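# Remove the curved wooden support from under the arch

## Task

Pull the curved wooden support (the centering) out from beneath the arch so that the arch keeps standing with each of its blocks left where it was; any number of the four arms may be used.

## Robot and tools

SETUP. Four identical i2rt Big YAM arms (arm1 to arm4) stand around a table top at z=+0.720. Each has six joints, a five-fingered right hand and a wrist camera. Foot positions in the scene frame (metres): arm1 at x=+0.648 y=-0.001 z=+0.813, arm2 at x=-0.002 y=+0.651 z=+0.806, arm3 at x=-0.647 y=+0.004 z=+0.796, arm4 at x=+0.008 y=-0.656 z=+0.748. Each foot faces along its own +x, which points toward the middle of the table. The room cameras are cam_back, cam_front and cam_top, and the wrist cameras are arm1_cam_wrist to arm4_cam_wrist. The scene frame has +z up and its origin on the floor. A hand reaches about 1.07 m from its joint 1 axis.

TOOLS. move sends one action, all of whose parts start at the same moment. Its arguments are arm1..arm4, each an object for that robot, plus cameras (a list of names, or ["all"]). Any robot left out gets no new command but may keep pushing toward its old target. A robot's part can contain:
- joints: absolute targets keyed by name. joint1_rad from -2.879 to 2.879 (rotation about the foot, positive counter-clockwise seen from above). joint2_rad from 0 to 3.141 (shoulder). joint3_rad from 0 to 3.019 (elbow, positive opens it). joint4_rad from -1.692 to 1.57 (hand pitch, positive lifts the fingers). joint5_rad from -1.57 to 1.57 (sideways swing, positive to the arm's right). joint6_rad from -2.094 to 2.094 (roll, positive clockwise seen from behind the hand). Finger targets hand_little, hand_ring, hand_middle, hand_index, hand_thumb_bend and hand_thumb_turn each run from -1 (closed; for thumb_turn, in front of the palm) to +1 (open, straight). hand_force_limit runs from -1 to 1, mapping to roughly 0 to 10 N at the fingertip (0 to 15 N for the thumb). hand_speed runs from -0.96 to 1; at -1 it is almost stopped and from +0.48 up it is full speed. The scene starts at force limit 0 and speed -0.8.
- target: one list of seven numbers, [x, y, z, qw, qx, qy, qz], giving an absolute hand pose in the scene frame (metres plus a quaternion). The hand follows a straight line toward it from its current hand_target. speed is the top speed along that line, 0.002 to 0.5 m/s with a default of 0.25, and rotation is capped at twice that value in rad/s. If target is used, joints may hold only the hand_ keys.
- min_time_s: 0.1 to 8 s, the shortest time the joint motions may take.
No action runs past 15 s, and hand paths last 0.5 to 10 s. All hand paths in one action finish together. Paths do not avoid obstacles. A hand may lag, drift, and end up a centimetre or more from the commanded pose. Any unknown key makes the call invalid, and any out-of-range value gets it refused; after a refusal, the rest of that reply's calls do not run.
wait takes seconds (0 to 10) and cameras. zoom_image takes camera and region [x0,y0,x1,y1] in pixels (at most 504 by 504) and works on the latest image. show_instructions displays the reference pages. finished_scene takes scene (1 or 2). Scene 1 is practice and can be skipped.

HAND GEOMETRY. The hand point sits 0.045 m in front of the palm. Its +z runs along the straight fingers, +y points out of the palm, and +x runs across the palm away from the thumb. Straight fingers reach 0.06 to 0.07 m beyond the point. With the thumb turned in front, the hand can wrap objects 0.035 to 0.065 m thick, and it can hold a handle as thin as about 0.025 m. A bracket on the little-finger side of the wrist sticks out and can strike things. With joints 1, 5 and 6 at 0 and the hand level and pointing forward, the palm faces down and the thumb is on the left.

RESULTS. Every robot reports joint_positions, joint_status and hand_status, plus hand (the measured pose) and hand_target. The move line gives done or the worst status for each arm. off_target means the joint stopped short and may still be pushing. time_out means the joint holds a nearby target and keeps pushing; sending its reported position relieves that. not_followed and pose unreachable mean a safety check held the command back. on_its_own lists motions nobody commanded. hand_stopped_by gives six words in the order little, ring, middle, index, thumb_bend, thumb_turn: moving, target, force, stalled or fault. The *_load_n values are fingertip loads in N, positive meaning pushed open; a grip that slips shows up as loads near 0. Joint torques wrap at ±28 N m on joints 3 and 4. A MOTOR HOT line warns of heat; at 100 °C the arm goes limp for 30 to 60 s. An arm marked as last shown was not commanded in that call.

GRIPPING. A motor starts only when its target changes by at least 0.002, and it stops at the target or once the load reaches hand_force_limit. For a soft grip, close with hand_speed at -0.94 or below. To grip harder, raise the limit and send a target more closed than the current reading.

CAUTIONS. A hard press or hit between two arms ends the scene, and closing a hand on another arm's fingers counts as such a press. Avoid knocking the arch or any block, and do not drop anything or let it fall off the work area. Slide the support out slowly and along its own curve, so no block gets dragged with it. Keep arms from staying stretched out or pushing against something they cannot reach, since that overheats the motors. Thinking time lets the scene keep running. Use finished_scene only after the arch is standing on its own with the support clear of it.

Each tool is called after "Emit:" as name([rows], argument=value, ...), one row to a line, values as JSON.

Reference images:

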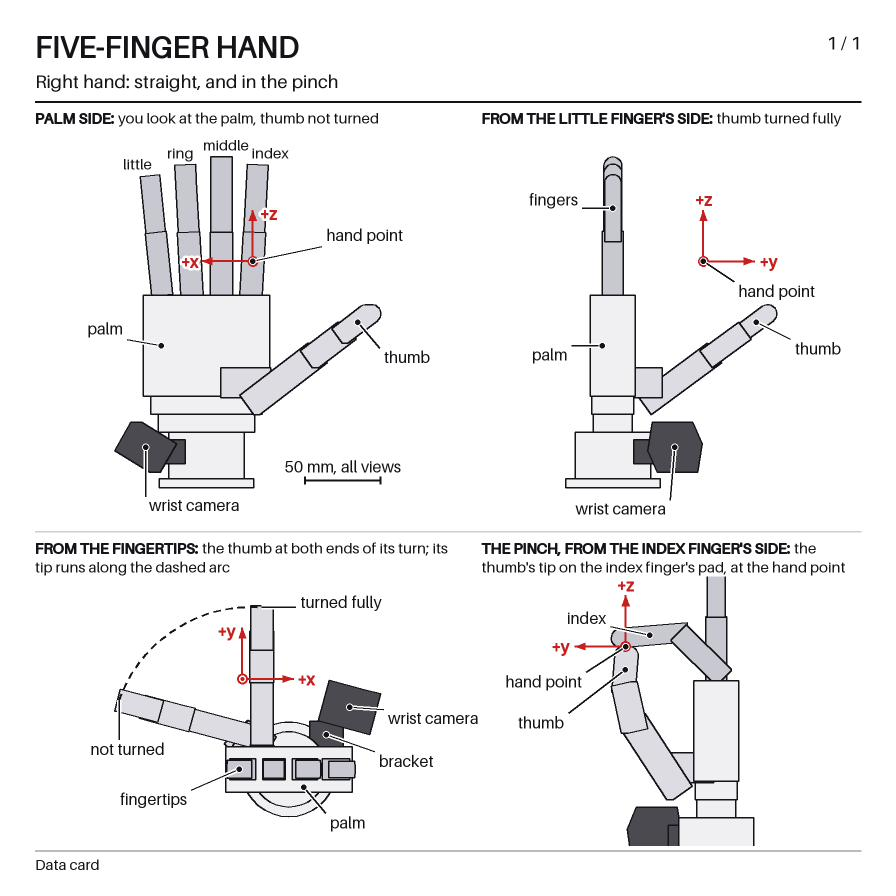

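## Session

Emit:
move(cameras=["cam_front", "cam_back", "cam_top"])

Emit:
zoom_image(camera="cam_front", region=[140, 200, 560, 440])

Emit:
zoom_image(camera="cam_back", region=[140, 160, 560, 420])

Scene clock: 0.00 s.
Joint torques (N m): no reading
Heat: arm1: hottest joint3_rad 31 °C; arm2: hottest joint3_rad 35 °C; arm3: hottest joint3_rad 33 °C; arm4: hottest joint3_rad 31 °C.
Joint velocities: within noise
arm1.joint_positions: joint1_rad=-0.615 joint2_rad=+0.597 joint3_rad=+1.442 joint4_rad=-1.283 joint5_rad=+0.197 joint6_rad=-0.859 hand_little=+1.000 hand_ring=+1.000 hand_middle=+1.000 hand_index=+1.000 hand_thumb_turn=+1.000 hand_thumb_bend=+1.000 hand_force_limit=+0.000 hand_speed=-0.800
arm1.joint_status: not commanded
arm1.hand_stopped_by: target,target,target,target,target,target
arm1.little_load_n: 0.0
arm1.ring_load_n: 0.0
arm1.middle_load_n: 0.0
arm1.index_load_n: 0.0
arm1.thumb_bend_load_n: 0.0
arm1.thumb_turn_load_n: 0.0
arm1.hand: x=+0.4989 y=+0.1664 z=+1.3289 quat_wxyz=(+0.533, -0.545, -0.645, -0.049) (m; scene frame)
arm1.hand_target: x=+0.5003 y=+0.1654 z=+1.3409 quat_wxyz=(+0.545, -0.541, -0.638, -0.048) (m; scene frame)
arm1.hand_status: not commanded
arm2.joint_positions: joint1_rad=-0.584 joint2_rad=+0.583 joint3_rad=+1.360 joint4_rad=-1.578 joint5_rad=+0.119 joint6_rad=-1.069 hand_little=+1.000 hand_ring=+1.000 hand_middle=+1.000 hand_index=+1.000 hand_thumb_turn=+1.000 hand_thumb_bend=+1.000 hand_force_limit=+0.000 hand_speed=-0.800
arm2.joint_status: not commanded
arm2.hand_stopped_by: target,target,target,target,target,target
arm2.little_load_n: 0.0
arm2.ring_load_n: 0.0
arm2.middle_load_n: 0.0
arm2.index_load_n: 0.0
arm2.thumb_bend_load_n: 0.0
arm2.thumb_turn_load_n: 0.0
arm2.hand: x=-0.1430 y=+0.5558 z=+1.2418 quat_wxyz=(+0.314, +0.192, -0.906, +0.211) (m; scene frame)
arm2.hand_target: x=-0.1429 y=+0.5561 z=+1.2503 quat_wxyz=(+0.321, +0.191, -0.901, +0.218) (m; scene frame)
arm2.hand_status: not commanded
arm3.joint_positions: joint1_rad=-0.402 joint2_rad=+0.638 joint3_rad=+1.558 joint4_rad=-1.221 joint5_rad=+0.097 joint6_rad=-1.295 hand_little=+1.000 hand_ring=+1.000 hand_middle=+1.000 hand_index=+1.000 hand_thumb_turn=+1.000 hand_thumb_bend=+1.000 hand_force_limit=+0.000 hand_speed=-0.800
arm3.joint_status: not commanded
arm3.hand_stopped_by: target,target,target,target,target,target
arm3.little_load_n: 0.0
arm3.ring_load_n: 0.0
arm3.middle_load_n: 0.0
arm3.index_load_n: 0.0
arm3.thumb_bend_load_n: 0.0
arm3.thumb_turn_load_n: 0.0
arm3.hand: x=-0.4534 y=-0.1429 z=+1.3863 quat_wxyz=(+0.073, +0.756, -0.286, +0.584) (m; scene frame)
arm3.hand_target: x=-0.4561 y=-0.1418 z=+1.3953 quat_wxyz=(+0.073, +0.750, -0.284, +0.593) (m; scene frame)
arm3.hand_status: not commanded
arm4.joint_positions: joint1_rad=-0.137 joint2_rad=+0.586 joint3_rad=+1.364 joint4_rad=-1.422 joint5_rad=+0.103 joint6_rad=-1.583 hand_little=+1.000 hand_ring=+1.000 hand_middle=+1.000 hand_index=+1.000 hand_thumb_turn=+1.000 hand_thumb_bend=+1.000 hand_force_limit=+0.000 hand_speed=-0.800
arm4.joint_status: not commanded
arm4.hand_stopped_by: target,target,target,target,target,target
arm4.little_load_n: 0.0
arm4.ring_load_n: 0.0
arm4.middle_load_n: 0.0
arm4.index_load_n: 0.0
arm4.thumb_bend_load_n: 0.0
arm4.thumb_turn_load_n: 0.0
arm4.hand: x=+0.1090 y=-0.4523 z=+1.2292 quat_wxyz=(-0.260, +0.675, +0.589, +0.359) (m; scene frame)
arm4.hand_target: x=+0.1089 y=-0.4530 z=+1.2422 quat_wxyz=(-0.270, +0.671, +0.584, +0.369) (m; scene frame)
arm4.hand_status: not commanded
pictures: cam_back, cam_front, cam_top

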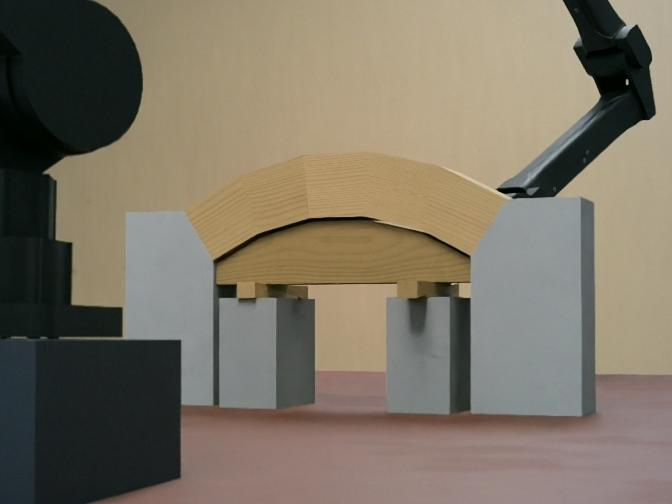

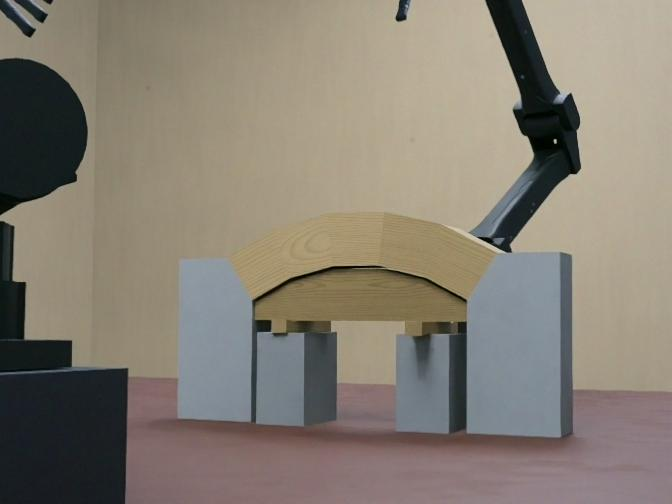

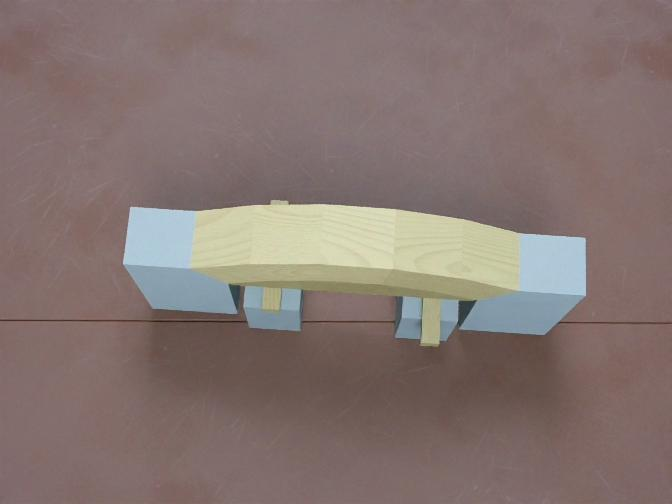

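Scaled by 1.200.

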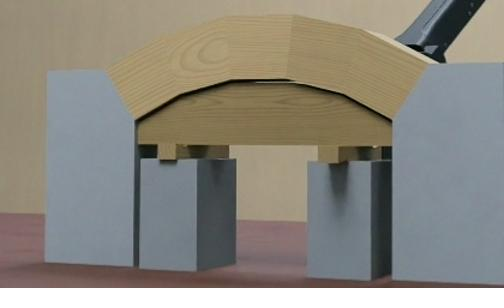

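Scaled by 1.200.

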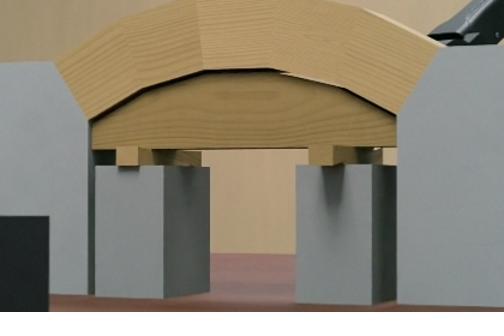

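Emit:
move(arm1={"joints": {"joint1_rad": -0.34, "joint2_rad": 1.60, "joint3_rad": 1.30, "joint4_rad": -1.27, "joint5_rad": 0.0, "joint6_rad": 1.27, "hand_thumb_turn": -0.88, "hand_thumb_bend": 0.5, "hand_speed": 0.0}, "min_time_s": 3.5}, arm3={"joints": {"joint1_rad": -0.29, "joint2_rad": 1.65, "joint3_rad": 1.40, "joint4_rad": -1.32, "joint5_rad": 0.0, "joint6_rad": 1.30, "hand_thumb_turn": -1.0, "hand_thumb_bend": 0.5, "hand_speed": 0.0}, "min_time_s": 3.5})

Emit:
move(arm1={"target": [0.050, 0.112, 0.885, 0.0, 0.9993, -0.0366, 0.0], "speed": 0.15}, arm3={"target": [-0.090, -0.085, 0.885, 0.0, 0.0366, 0.9993, 0.0], "speed": 0.15}, cameras=["cam_front", "cam_back", "cam_top", "arm1_cam_wrist", "arm3_cam_wrist"])

Scene clock: 53.27 s.
Joint torques (N m): arm1=[-0.67 -10.46 9.58 0.21 -0.27 0.03] | arm2=[-0.21 3.08 8.46 1.62 0.03 -0.08] | arm3=[-0.03 -12.51 8.13 -0.08 -0.01 0.02] | arm4=[0.32 3.55 9.84 2.04 0 0.02]
Heat: arm1: hottest joint3_rad 36 °C; arm2: hottest joint3_rad 40 °C; arm3: hottest joint3_rad 39 °C; arm4: hottest joint3_rad 38 °C.
move: arm1 done; arm3 done
Joint velocities: within noise
arm1.joint_positions: joint1_rad=-0.346 joint2_rad=+1.594 joint3_rad=+1.302 joint4_rad=-1.283 joint5_rad=+0.002 joint6_rad=+1.262 hand_little=+1.000 hand_ring=+1.000 hand_middle=+1.000 hand_index=+1.000 hand_thumb_turn=-0.880 hand_thumb_bend=+0.500 hand_force_limit=+0.000 hand_speed=+0.000
arm1.joint_status: all done
arm1.hand_stopped_by: target,target,target,target,target,target
arm1.little_load_n: 0.0
arm1.ring_load_n: 0.0
arm1.middle_load_n: 0.0
arm1.index_load_n: 0.0
arm1.thumb_bend_load_n: 0.0
arm1.thumb_turn_load_n: 0.0
arm1.hand: x=+0.1737 y=+0.0783 z=+0.9350 quat_wxyz=(+0.000, -1.000, -0.003, -0.009) (m; scene frame)
arm1.hand_target: x=+0.1702 y=+0.0761 z=+0.9316 quat_wxyz=(+0.000, -1.000, -0.002, -0.007) (m; scene frame)
arm1.hand_status: not commanded
arm2, arm4: as last shown
arm3.joint_positions: joint1_rad=-0.305 joint2_rad=+1.633 joint3_rad=+1.401 joint4_rad=-1.311 joint5_rad=+0.001 joint6_rad=+1.284 hand_little=+1.000 hand_ring=+1.000 hand_middle=+1.000 hand_index=+1.000 hand_thumb_turn=-1.000 hand_thumb_bend=+0.500 hand_force_limit=+0.000 hand_speed=+0.000
arm3.joint_status: all done
arm3.hand_stopped_by: target,target,target,target,target,target
arm3.little_load_n: 0.0
arm3.ring_load_n: 0.0
arm3.middle_load_n: 0.0
arm3.index_load_n: 0.0
arm3.thumb_bend_load_n: 0.0
arm3.thumb_turn_load_n: 0.0
arm3.hand: x=-0.1416 y=-0.0738 z=+0.9374 quat_wxyz=(-0.006, +0.002, -1.000, +0.005) (m; scene frame)
arm3.hand_target: x=-0.1419 y=-0.0659 z=+0.9289 quat_wxyz=(+0.007, +0.001, -1.000, +0.001) (m; scene frame)
arm3.hand_status: not commanded
pictures: none

Scene clock: 55.10 s.
Joint torques (N m): arm1=[-0.56 -14.1 14.89 -0.28 -0.26 0.04] | arm2=[-0.26 3.14 8.44 1.63 0.03 -0.08] | arm3=[-0.67 -13.22 11.43 0.55 -0.01 0.04] | arm4=[1.03 3.9 9.73 2.15 0.01 0.03]
Heat: arm1: hottest joint3_rad 37 °C; arm2: hottest joint3_rad 40 °C; arm3: hottest joint3_rad 39 °C; arm4: hottest joint3_rad 38 °C.
move: arm1 off_target; arm3 off_target
Joint velocities: within noise
arm1.joint_positions: joint1_rad=-0.346 joint2_rad=+1.912 joint3_rad=+1.567 joint4_rad=-1.255 joint5_rad=-0.002 joint6_rad=+1.342 hand_little=+1.000 hand_ring=+1.000 hand_middle=+1.000 hand_index=+1.000 hand_thumb_turn=-0.880 hand_thumb_bend=+0.500 hand_force_limit=+0.000 hand_speed=+0.000
arm1.joint_status: not commanded
arm1.hand_stopped_by: target,target,target,target,target,target
arm1.little_load_n: 0.0
arm1.ring_load_n: 0.0
arm1.middle_load_n: 0.0
arm1.index_load_n: 0.0
arm1.thumb_bend_load_n: -0.5
arm1.thumb_turn_load_n: 0.0
arm1.hand: x=+0.0735 y=+0.1101 z=+0.8714 quat_wxyz=(-0.005, -0.999, +0.037, -0.021) (m; scene frame)
arm1.hand_target: x=+0.0512 y=+0.1118 z=+0.8854 quat_wxyz=(+0.000, -0.999, +0.037, +0.000) (m; scene frame)
arm1.hand_status: off_target (0.027 m and 2.5 deg from the pose sent, 0.138 m and 4.7 deg at the start)
arm2, arm4: as last shown
arm2.middle_load_n: 0.5
arm3.joint_positions: joint1_rad=-0.305 joint2_rad=+1.771 joint3_rad=+1.435 joint4_rad=-1.248 joint5_rad=-0.004 joint6_rad=+1.352 hand_little=+1.000 hand_ring=+1.000 hand_middle=+1.000 hand_index=+1.000 hand_thumb_turn=-1.000 hand_thumb_bend=+0.500 hand_force_limit=+0.000 hand_speed=+0.000
arm3.joint_status: not commanded
arm3.hand_stopped_by: target,target,target,target,target,target
arm3.little_load_n: 0.0
arm3.ring_load_n: 0.0
arm3.middle_load_n: 0.0
arm3.index_load_n: 0.0
arm3.thumb_bend_load_n: 0.0
arm3.thumb_turn_load_n: 0.0
arm3.hand: x=-0.1104 y=-0.0831 z=+0.8829 quat_wxyz=(+0.013, -0.032, -0.999, -0.003) (m; scene frame)
arm3.hand_target: x=-0.0909 y=-0.0847 z=+0.8851 quat_wxyz=(+0.000, -0.036, -0.999, +0.000) (m; scene frame)
arm3.hand_status: off_target (0.021 m and 1.6 deg from the pose sent, 0.074 m and 4.5 deg at the start)
pictures: arm1_cam_wrist, arm3_cam_wrist, cam_back, cam_front, cam_top
camera_calibration:
arm1_cam_wrist: T_world_to_cam=[[0.226452, -0.973922, 0.0140123, 0.0794623], [-0.848474, -0.190178, 0.493887, -0.351374], [-0.478342, -0.123731, -0.869413, 0.925793], [0, 0, 0, 1]] pos_world=[0.126719, 0.125115, 0.977322]
arm3_cam_wrist: T_world_to_cam=[[-0.240816, 0.970061, 0.0314573, 0.0193125], [0.875454, 0.203109, 0.438551, -0.270852], [0.419032, 0.13315, -0.898156, 0.967198], [0, 0, 0, 1]] pos_world=[-0.163517, -0.0925038, 0.986869]

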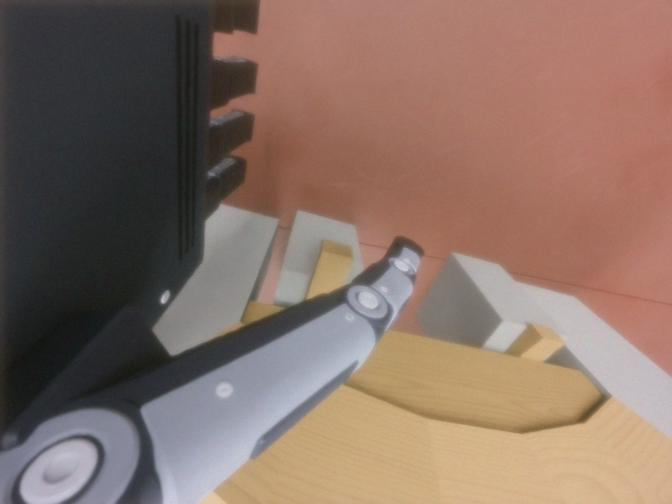

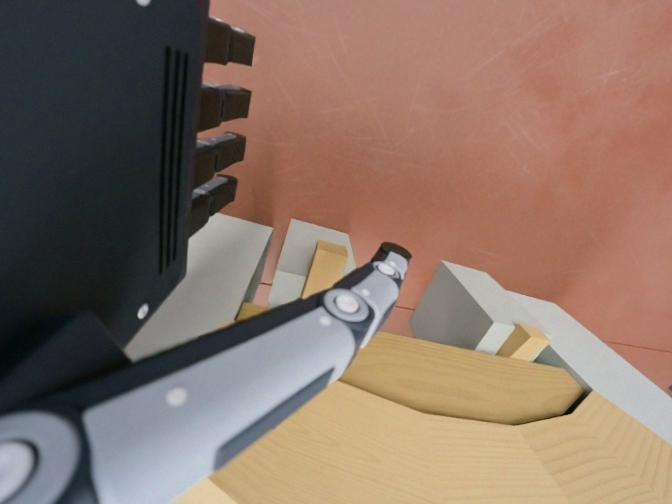

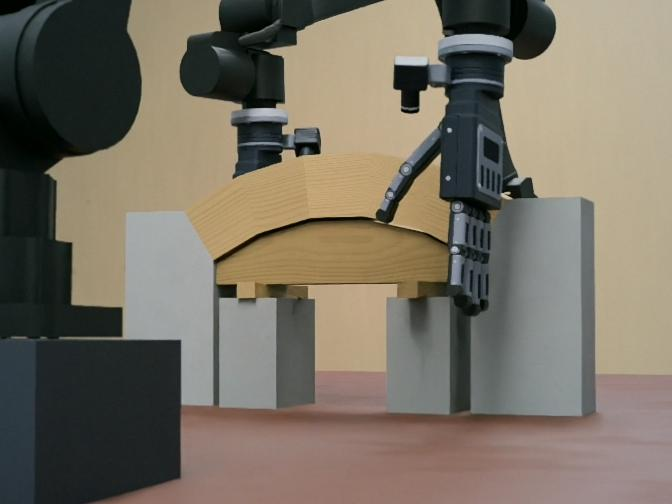

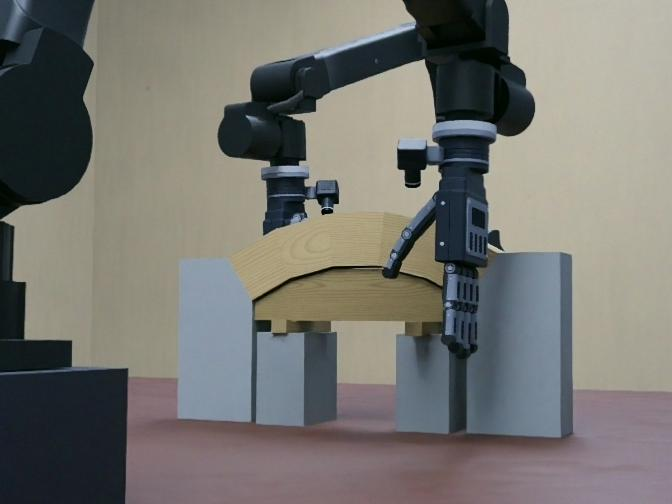

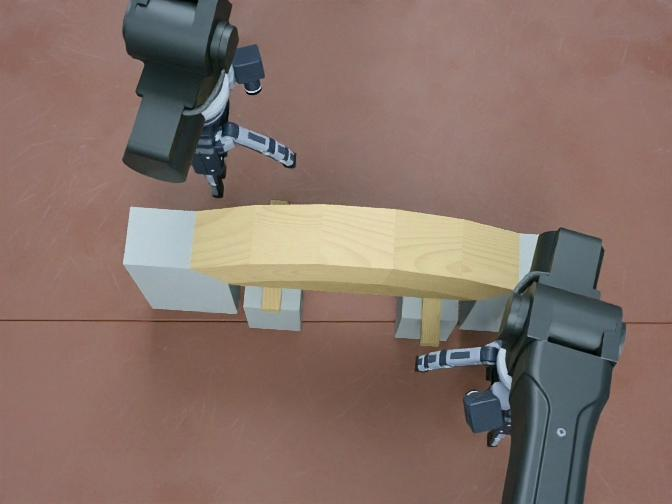

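Emit:
move(arm1={"target": [0.018, 0.099, 0.915, 0.0, 0.9993, -0.0366, 0.0], "speed": 0.15}, arm3={"target": [-0.062, -0.067, 0.920, 0.0, 0.0366, 0.9993, 0.0], "speed": 0.15})

Emit:
move(arm1={"target": [0.030, 0.099, 0.842, 0.0, 0.9993, -0.0366, 0.0], "speed": 0.08}, arm3={"target": [-0.077, -0.069, 0.840, 0.0, 0.0366, 0.9993, 0.0], "speed": 0.08}, cameras=["cam_front", "cam_back", "cam_top", "arm1_cam_wrist", "arm3_cam_wrist"])

Emit:
zoom_image(camera="cam_front", region=[340, 250, 500, 370])

Emit:
zoom_image(camera="cam_back", region=[340, 220, 500, 340])

Scene clock: 107.87 s.
Joint torques (N m): arm1=[-0.91 -14.92 15.53 -0.68 -0.22 0.05] | arm2=[-0.15 3.08 8.4 1.65 0.03 -0.08] | arm3=[-0.38 -14.21 11.89 -0.13 0.03 0.04] | arm4=[0.97 4.01 9.63 1.78 -0.02 -0.03]
Heat: arm1: hottest joint3_rad 49 °C; arm2: hottest joint3_rad 42 °C; arm3: hottest joint3_rad 48 °C; arm4: hottest joint3_rad 40 °C.
move: arm1 off_target; arm3 off_target
Joint velocities: within noise
arm1.joint_positions: joint1_rad=-0.305 joint2_rad=+1.960 joint3_rad=+1.724 joint4_rad=-1.353 joint5_rad=-0.003 joint6_rad=+1.377 hand_little=+1.000 hand_ring=+1.000 hand_middle=+1.000 hand_index=+1.000 hand_thumb_turn=-0.880 hand_thumb_bend=+0.500 hand_force_limit=+0.000 hand_speed=+0.000
arm1.joint_status: not commanded
arm1.hand_stopped_by: target,target,target,target,target,target
arm1.little_load_n: 0.0
arm1.ring_load_n: 0.0
arm1.middle_load_n: 0.0
arm1.index_load_n: 0.0
arm1.thumb_bend_load_n: 0.0
arm1.thumb_turn_load_n: 0.0
arm1.hand: x=+0.0373 y=+0.0957 z=+0.9009 quat_wxyz=(-0.004, -0.999, +0.034, -0.016) (m; scene frame)
arm1.hand_target: x=+0.0191 y=+0.0987 z=+0.9153 quat_wxyz=(+0.000, -0.999, +0.037, +0.001) (m; scene frame)
arm1.hand_status: off_target (0.024 m and 1.9 deg from the pose sent, 0.071 m and 2.5 deg at the start)
arm2, arm4: as last shown
arm2.middle_load_n: 0.0
arm3.joint_positions: joint1_rad=-0.264 joint2_rad=+1.803 joint3_rad=+1.575 joint4_rad=-1.337 joint5_rad=-0.005 joint6_rad=+1.397 hand_little=+1.000 hand_ring=+1.000 hand_middle=+1.000 hand_index=+1.000 hand_thumb_turn=-1.000 hand_thumb_bend=+0.500 hand_force_limit=+0.000 hand_speed=+0.000
arm3.joint_status: not commanded
arm3.hand_stopped_by: target,target,target,target,target,target
arm3.little_load_n: 0.0
arm3.ring_load_n: 0.0
arm3.middle_load_n: 0.0
arm3.index_load_n: 0.0
arm3.thumb_bend_load_n: 0.0
arm3.thumb_turn_load_n: 0.0
arm3.hand: x=-0.0773 y=-0.0692 z=+0.9173 quat_wxyz=(+0.004, -0.034, -0.999, -0.001) (m; scene frame)
arm3.hand_target: x=-0.0626 y=-0.0669 z=+0.9199 quat_wxyz=(+0.000, -0.037, -0.999, +0.000) (m; scene frame)
arm3.hand_status: off_target (0.016 m and 0.6 deg from the pose sent, 0.063 m and 1.5 deg at the start)
pictures: none

Scene clock: 109.53 s.
Joint torques (N m): arm1=[-1.26 -15.09 9.21 0.28 -0.21 -0.01] | arm2=[-0.26 3.14 8.42 1.62 0.02 -0.08] | arm3=[-1.14 -14.27 7.47 0.68 0.03 -0.06] | arm4=[0.56 3.55 9.5 2.1 0.02 -0.01]
Heat: arm1: hottest joint3_rad 49 °C; arm2: hottest joint3_rad 42 °C; arm3: hottest joint3_rad 47 °C; arm4: hottest joint3_rad 40 °C.
move: arm1 done; arm3 off_target
Joint velocities: within noise
arm1.joint_positions: joint1_rad=-0.305 joint2_rad=+1.993 joint3_rad=+1.639 joint4_rad=-1.198 joint5_rad=-0.003 joint6_rad=+1.377 hand_little=+1.000 hand_ring=+1.000 hand_middle=+1.000 hand_index=+1.000 hand_thumb_turn=-0.880 hand_thumb_bend=+0.500 hand_force_limit=+0.000 hand_speed=+0.000
arm1.joint_status: not commanded
arm1.hand_stopped_by: target,target,target,target,target,target
arm1.little_load_n: 0.0
arm1.ring_load_n: 0.0
arm1.middle_load_n: 0.0
arm1.index_load_n: 0.0
arm1.thumb_bend_load_n: 0.0
arm1.thumb_turn_load_n: 0.0
arm1.hand: x=+0.0305 y=+0.0977 z=+0.8518 quat_wxyz=(+0.001, -0.999, +0.034, +0.002) (m; scene frame)
arm1.hand_target: x=+0.0302 y=+0.0989 z=+0.8421 quat_wxyz=(+0.000, -0.999, +0.037, +0.000) (m; scene frame)
arm1.hand_status: done (0.010 m and 0.4 deg from the pose sent, 0.059 m and 1.9 deg at the start)
arm2, arm4: as last shown
arm3.joint_positions: joint1_rad=-0.264 joint2_rad=+1.837 joint3_rad=+1.452 joint4_rad=-1.153 joint5_rad=-0.005 joint6_rad=+1.397 hand_little=+1.000 hand_ring=+1.000 hand_middle=+1.000 hand_index=+1.000 hand_thumb_turn=-1.000 hand_thumb_bend=+0.500 hand_force_limit=+0.000 hand_speed=+0.000
arm3.joint_status: not commanded
arm3.hand_stopped_by: target,target,target,target,target,target
arm3.little_load_n: 0.0
arm3.ring_load_n: 0.0
arm3.middle_load_n: 0.0
arm3.index_load_n: 0.0
arm3.thumb_bend_load_n: 0.0
arm3.thumb_turn_load_n: 0.0
arm3.hand: x=-0.0772 y=-0.0695 z=+0.8555 quat_wxyz=(-0.009, -0.034, -0.999, +0.002) (m; scene frame)
arm3.hand_target: x=-0.0774 y=-0.0690 z=+0.8402 quat_wxyz=(+0.000, -0.037, -0.999, +0.000) (m; scene frame)
arm3.hand_status: off_target (0.016 m and 1.1 deg from the pose sent, 0.077 m and 0.6 deg at the start)
pictures: arm1_cam_wrist, arm3_cam_wrist, cam_back, cam_front, cam_top
camera_calibration:
arm1_cam_wrist: T_world_to_cam=[[0.231872, -0.972699, -0.0096102, 0.0972993], [-0.823393, -0.201522, 0.530484, -0.411436], [-0.517938, -0.115091, -0.84764, 0.868537], [0, 0, 0, 1]] pos_world=[0.0885142, 0.111691, 0.955403]
arm3_cam_wrist: T_world_to_cam=[[-0.238271, 0.971142, 0.0104968, 0.0331651], [0.85635, 0.204984, 0.473969, -0.322268], [0.458139, 0.121922, -0.880479, 0.914038], [0, 0, 0, 1]] pos_world=[-0.13488, -0.0775897, 0.957189]

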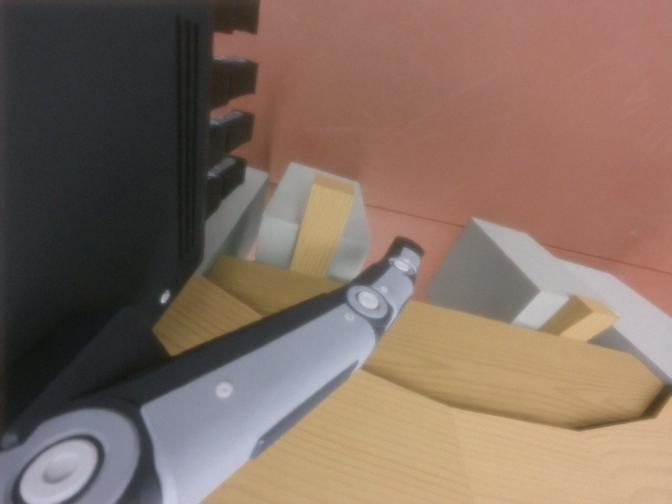

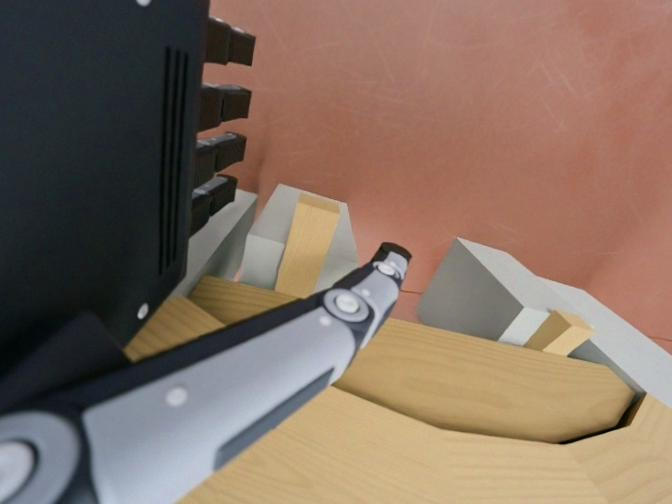

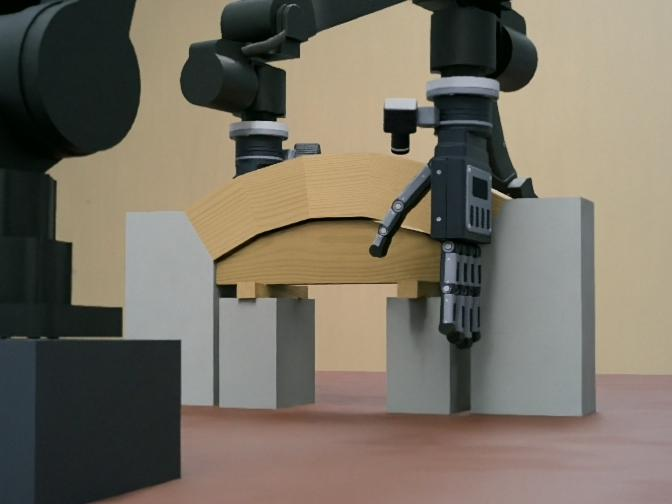

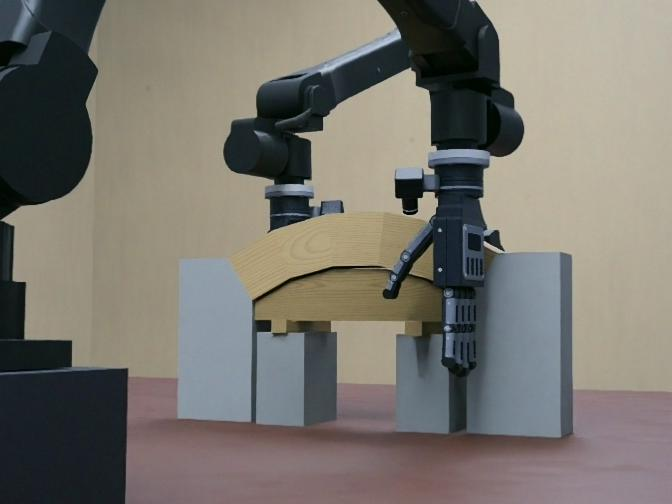

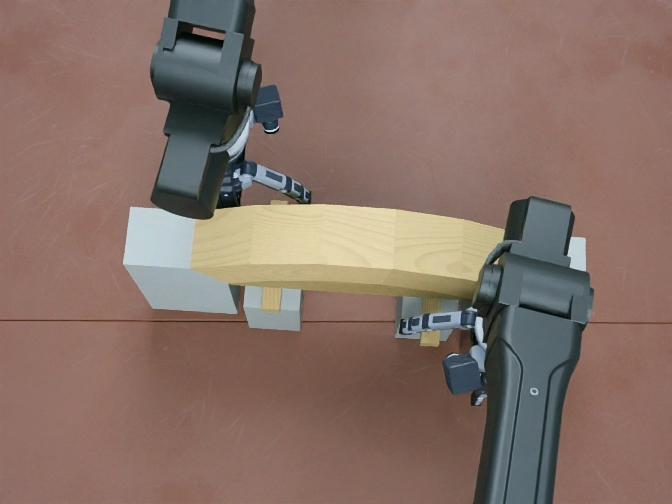

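Scaled by 3.150.

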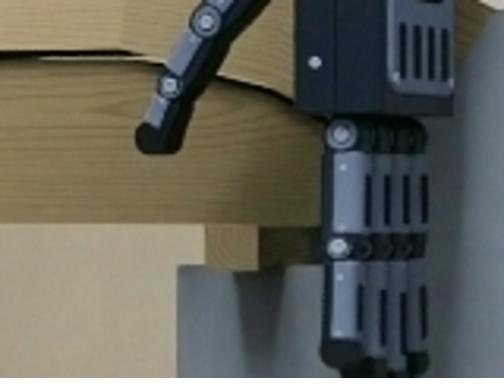

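Scaled by 3.150.

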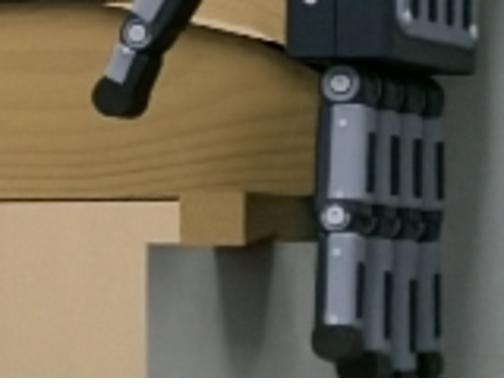

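Emit:
move(arm1={"target": [0.033, 0.1085, 0.828, 0.0, 0.9993, -0.0366, 0.0], "speed": 0.05}, arm3={"target": [-0.080, -0.080, 0.824, 0.0, 0.0366, 0.9993, 0.0], "speed": 0.05}, cameras=["cam_front", "cam_back", "arm1_cam_wrist", "arm3_cam_wrist"])

Emit:
zoom_image(camera="cam_front", region=[340, 250, 500, 370])

Emit:
zoom_image(camera="cam_back", region=[340, 220, 500, 340])

Scene clock: 136.33 s.
Joint torques (N m): arm1=[-1.67 -15.03 9.05 0.28 -0.22 -0.12] | arm2=[-0.26 3.14 8.4 1.63 0.03 -0.08] | arm3=[-2.32 -14.15 7.31 0.69 0.02 -0.26] | arm4=[0.73 3.43 9.66 2.02 -0.03 0.06]
Heat: arm1: hottest joint3_rad 45 °C; arm2: hottest joint3_rad 42 °C; arm3: hottest joint3_rad 44 °C; arm4: hottest joint3_rad 40 °C.
move: arm1 off_target; arm3 off_target
Joint velocities: within noise
arm1.joint_positions: joint1_rad=-0.317 joint2_rad=+2.005 joint3_rad=+1.623 joint4_rad=-1.167 joint5_rad=-0.003 joint6_rad=+1.371 hand_little=+1.000 hand_ring=+1.000 hand_middle=+1.000 hand_index=+1.000 hand_thumb_turn=-0.880 hand_thumb_bend=+0.500 hand_force_limit=+0.000 hand_speed=+0.000
arm1.joint_status: not commanded
arm1.hand_stopped_by: target,target,target,target,target,target
arm1.little_load_n: 0.0
arm1.ring_load_n: 0.0
arm1.middle_load_n: 0.0
arm1.index_load_n: 0.0
arm1.thumb_bend_load_n: 0.0
arm1.thumb_turn_load_n: 0.0
arm1.hand: x=+0.0317 y=+0.1047 z=+0.8392 quat_wxyz=(+0.001, -0.999, +0.037, +0.004) (m; scene frame)
arm1.hand_target: x=+0.0331 y=+0.1084 z=+0.8283 quat_wxyz=(+0.000, -0.999, +0.037, +0.000) (m; scene frame)
arm1.hand_status: off_target (0.012 m and 0.5 deg from the pose sent, 0.026 m and 0.4 deg at the start)
arm2, arm4: as last shown
arm3.joint_positions: joint1_rad=-0.268 joint2_rad=+1.853 joint3_rad=+1.432 joint4_rad=-1.116 joint5_rad=-0.005 joint6_rad=+1.397 hand_little=+1.000 hand_ring=+1.000 hand_middle=+1.000 hand_index=+1.000 hand_thumb_turn=-1.000 hand_thumb_bend=+0.500 hand_force_limit=+0.000 hand_speed=+0.000
arm3.joint_status: not commanded
arm3.hand_stopped_by: target,target,target,target,target,target
arm3.little_load_n: 0.0
arm3.ring_load_n: 0.0
arm3.middle_load_n: 0.0
arm3.index_load_n: 0.0
arm3.thumb_bend_load_n: 0.0
arm3.thumb_turn_load_n: 0.0
arm3.hand: x=-0.0772 y=-0.0723 z=+0.8402 quat_wxyz=(-0.010, -0.036, -0.999, +0.002) (m; scene frame)
arm3.hand_target: x=-0.0805 y=-0.0798 z=+0.8242 quat_wxyz=(+0.000, -0.037, -0.999, +0.000) (m; scene frame)
arm3.hand_status: off_target (0.018 m and 1.2 deg from the pose sent, 0.033 m and 1.1 deg at the start)
pictures: arm1_cam_wrist, arm3_cam_wrist, cam_back, cam_front
camera_calibration:
arm1_cam_wrist: T_world_to_cam=[[0.226298, -0.973994, -0.0111407, 0.105238], [-0.823177, -0.197346, 0.532386, -0.404395], [-0.520739, -0.111307, -0.846429, 0.857881], [0, 0, 0, 1]] pos_world=[0.0900288, 0.118184, 0.942602]
arm3_cam_wrist: T_world_to_cam=[[-0.233836, 0.972226, 0.00985118, 0.0370252], [0.856756, 0.201252, 0.474834, -0.315477], [0.459663, 0.119473, -0.88002, 0.900496], [0, 0, 0, 1]] pos_world=[-0.13498, -0.0800915, 0.941889]

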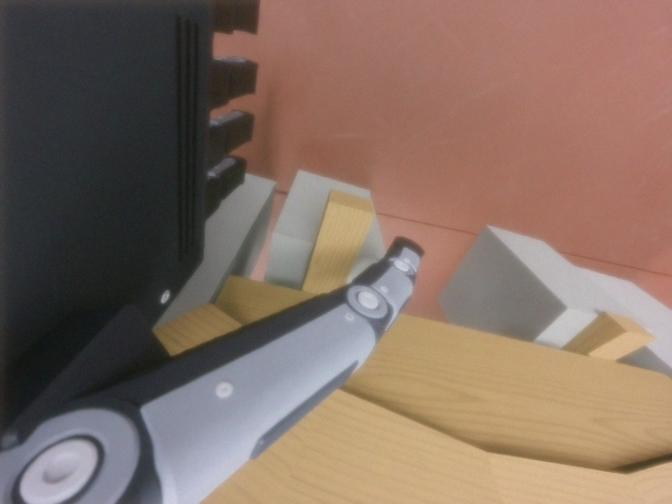

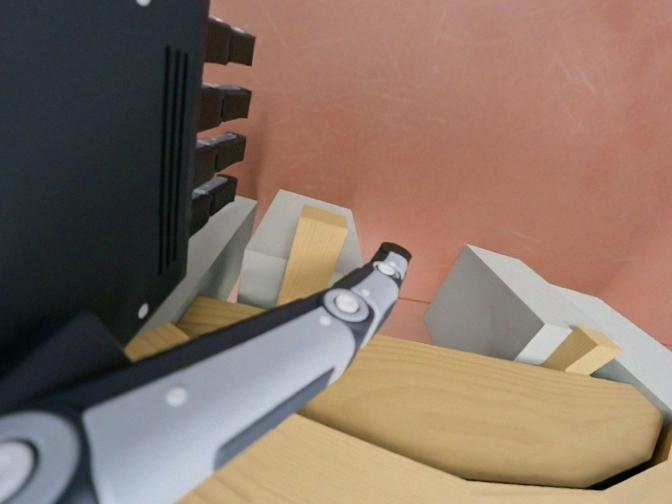

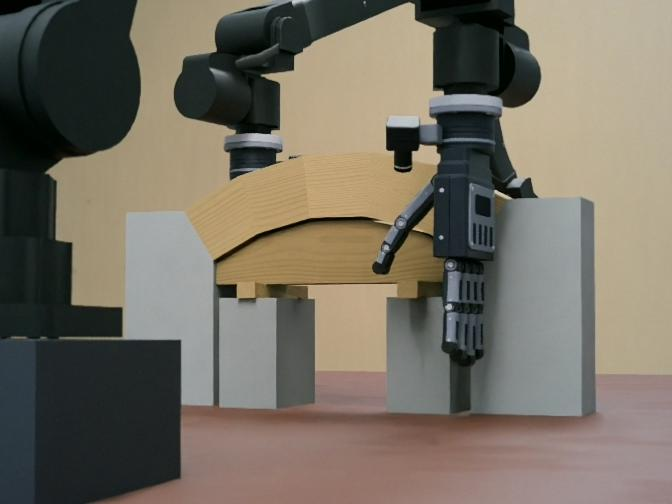

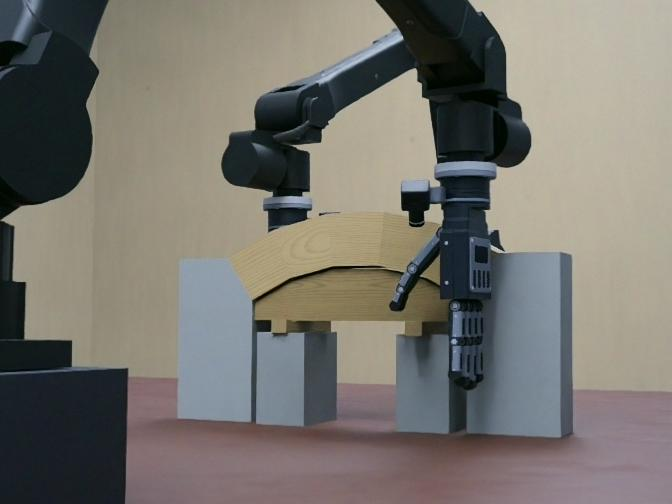

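Scaled by 3.150.

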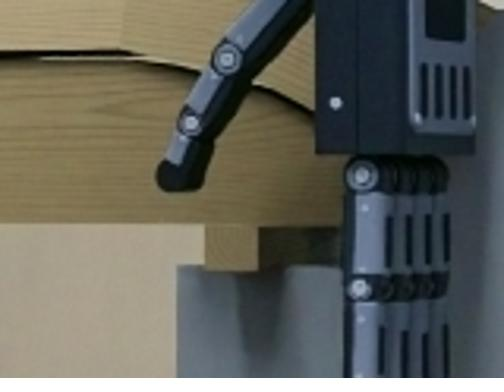

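Scaled by 3.150.

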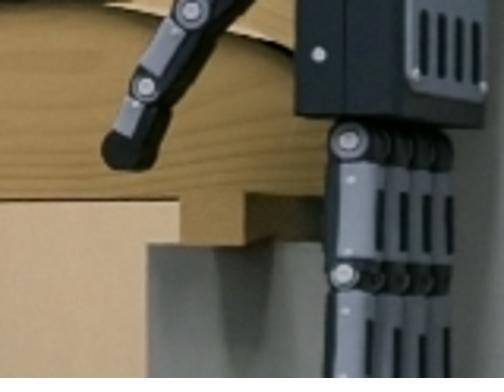

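Emit:
move(arm3={"target": [-0.081, -0.091, 0.828, 0.0, 0.0366, 0.9993, 0.0], "speed": 0.05}, arm1={"joints": {"hand_thumb_bend": 0.14, "hand_speed": -0.85, "hand_force_limit": -0.5}}, cameras=["cam_front", "cam_back", "arm1_cam_wrist", "arm3_cam_wrist"])

Emit:
zoom_image(camera="cam_front", region=[340, 250, 500, 370])

Emit:
zoom_image(camera="cam_back", region=[340, 220, 500, 340])

Scene clock: 151.73 s.
Joint torques (N m): arm1=[-1.67 -15.03 9.05 0.28 -0.22 -0.12] | arm2=[-0.26 3.08 8.4 1.65 0.02 -0.09] | arm3=[-2.26 -14.1 8.27 0.25 0 -0.27] | arm4=[0.38 3.9 9.88 2.1 -0.01 0.03]
Heat: arm1: hottest joint3_rad 44 °C; arm2: hottest joint3_rad 42 °C; arm3: hottest joint3_rad 41 °C; arm4: hottest joint3_rad 41 °C.
move: arm1 done; arm3 off_target
Joint velocities: within noise
arm1.joint_positions: joint1_rad=-0.317 joint2_rad=+2.005 joint3_rad=+1.623 joint4_rad=-1.167 joint5_rad=-0.003 joint6_rad=+1.371 hand_little=+1.000 hand_ring=+1.000 hand_middle=+1.000 hand_index=+1.000 hand_thumb_turn=-0.880 hand_thumb_bend=+0.140 hand_force_limit=-0.500 hand_speed=-0.850
arm1.joint_status: all done
arm1.hand_stopped_by: target,target,target,target,target,target
arm1.little_load_n: 0.0
arm1.ring_load_n: 0.0
arm1.middle_load_n: 0.0
arm1.index_load_n: 0.0
arm1.thumb_bend_load_n: 0.0
arm1.thumb_turn_load_n: 0.0
arm1.hand: x=+0.0317 y=+0.1047 z=+0.8392 quat_wxyz=(+0.001, -0.999, +0.037, +0.004) (m; scene frame)
arm1.hand_target: x=+0.0331 y=+0.1084 z=+0.8283 quat_wxyz=(+0.000, -0.999, +0.037, +0.000) (m; scene frame)
arm1.hand_status: not commanded
arm2, arm4: as last shown
arm3.joint_positions: joint1_rad=-0.290 joint2_rad=+1.853 joint3_rad=+1.432 joint4_rad=-1.116 joint5_rad=-0.005 joint6_rad=+1.378 hand_little=+1.000 hand_ring=+1.000 hand_middle=+1.000 hand_index=+1.000 hand_thumb_turn=-1.000 hand_thumb_bend=+0.500 hand_force_limit=+0.000 hand_speed=+0.000
arm3.joint_status: not commanded
arm3.hand_stopped_by: target,target,target,target,target,target
arm3.little_load_n: 0.0
arm3.ring_load_n: 0.0
arm3.middle_load_n: 0.0
arm3.index_load_n: 0.0
arm3.thumb_bend_load_n: 0.0
arm3.thumb_turn_load_n: 0.0
arm3.hand: x=-0.0800 y=-0.0837 z=+0.8402 quat_wxyz=(-0.010, -0.038, -0.999, +0.003) (m; scene frame)
arm3.hand_target: x=-0.0814 y=-0.0909 z=+0.8281 quat_wxyz=(+0.000, -0.037, -0.999, +0.000) (m; scene frame)
arm3.hand_status: off_target (0.014 m and 1.2 deg from the pose sent, 0.023 m and 1.2 deg at the start)
pictures: arm1_cam_wrist, arm3_cam_wrist, cam_back, cam_front
camera_calibration:
arm1_cam_wrist: T_world_to_cam=[[0.226653, -0.973912, -0.0111143, 0.105269], [-0.823133, -0.197638, 0.532345, -0.404307], [-0.520654, -0.111509, -0.846454, 0.857933], [0, 0, 0, 1]] pos_world=[0.0900281, 0.118284, 0.942602]
arm3_cam_wrist: T_world_to_cam=[[-0.231611, 0.972765, 0.00917613, 0.0482282], [0.857247, 0.199629, 0.474631, -0.310629], [0.459873, 0.117796, -0.880137, 0.903152], [0, 0, 0, 1]] pos_world=[-0.137879, -0.0912916, 0.941889]

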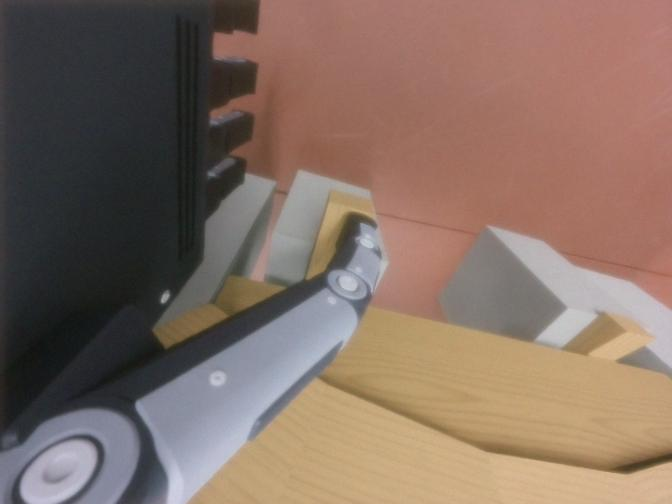

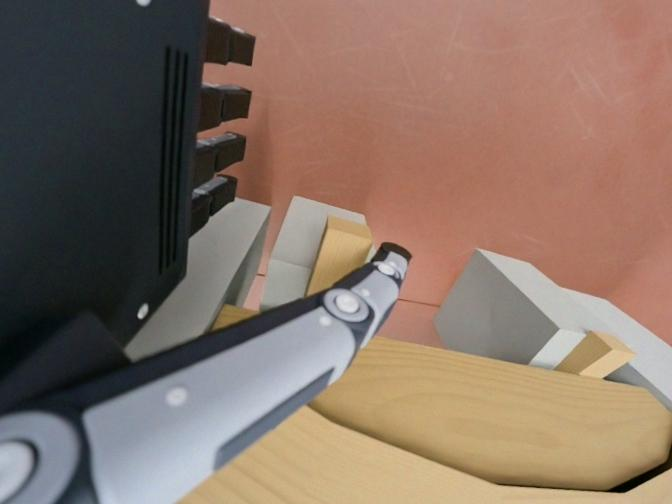

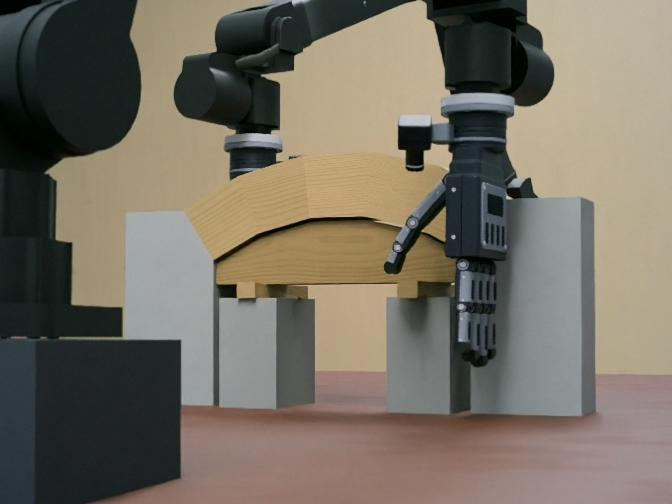

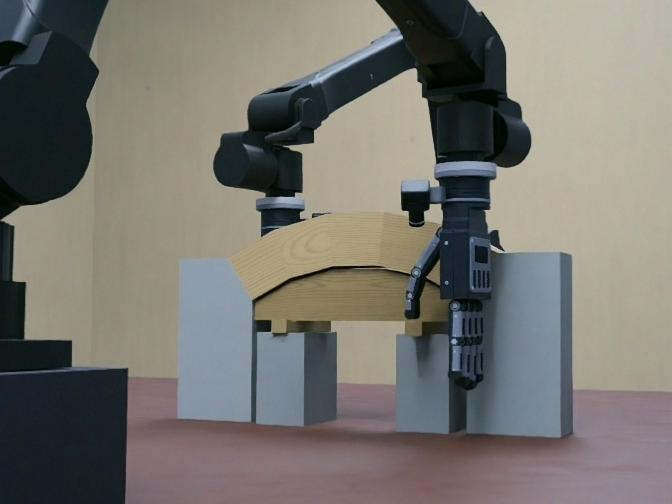

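Scaled by 3.150.

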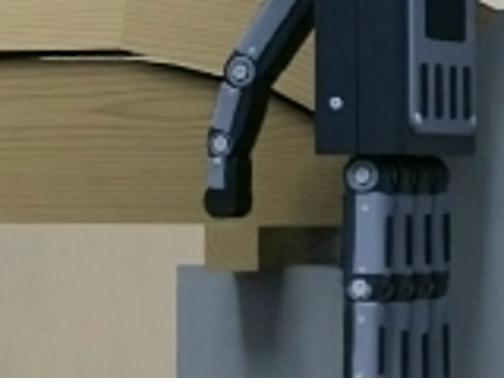

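Scaled by 3.150.

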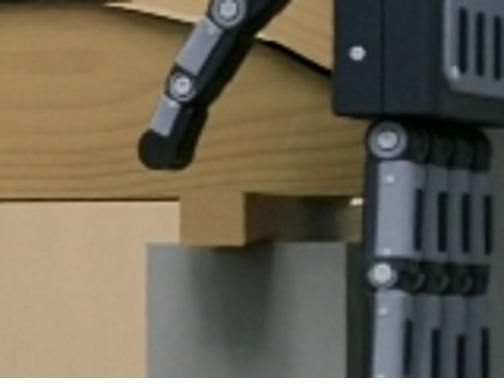

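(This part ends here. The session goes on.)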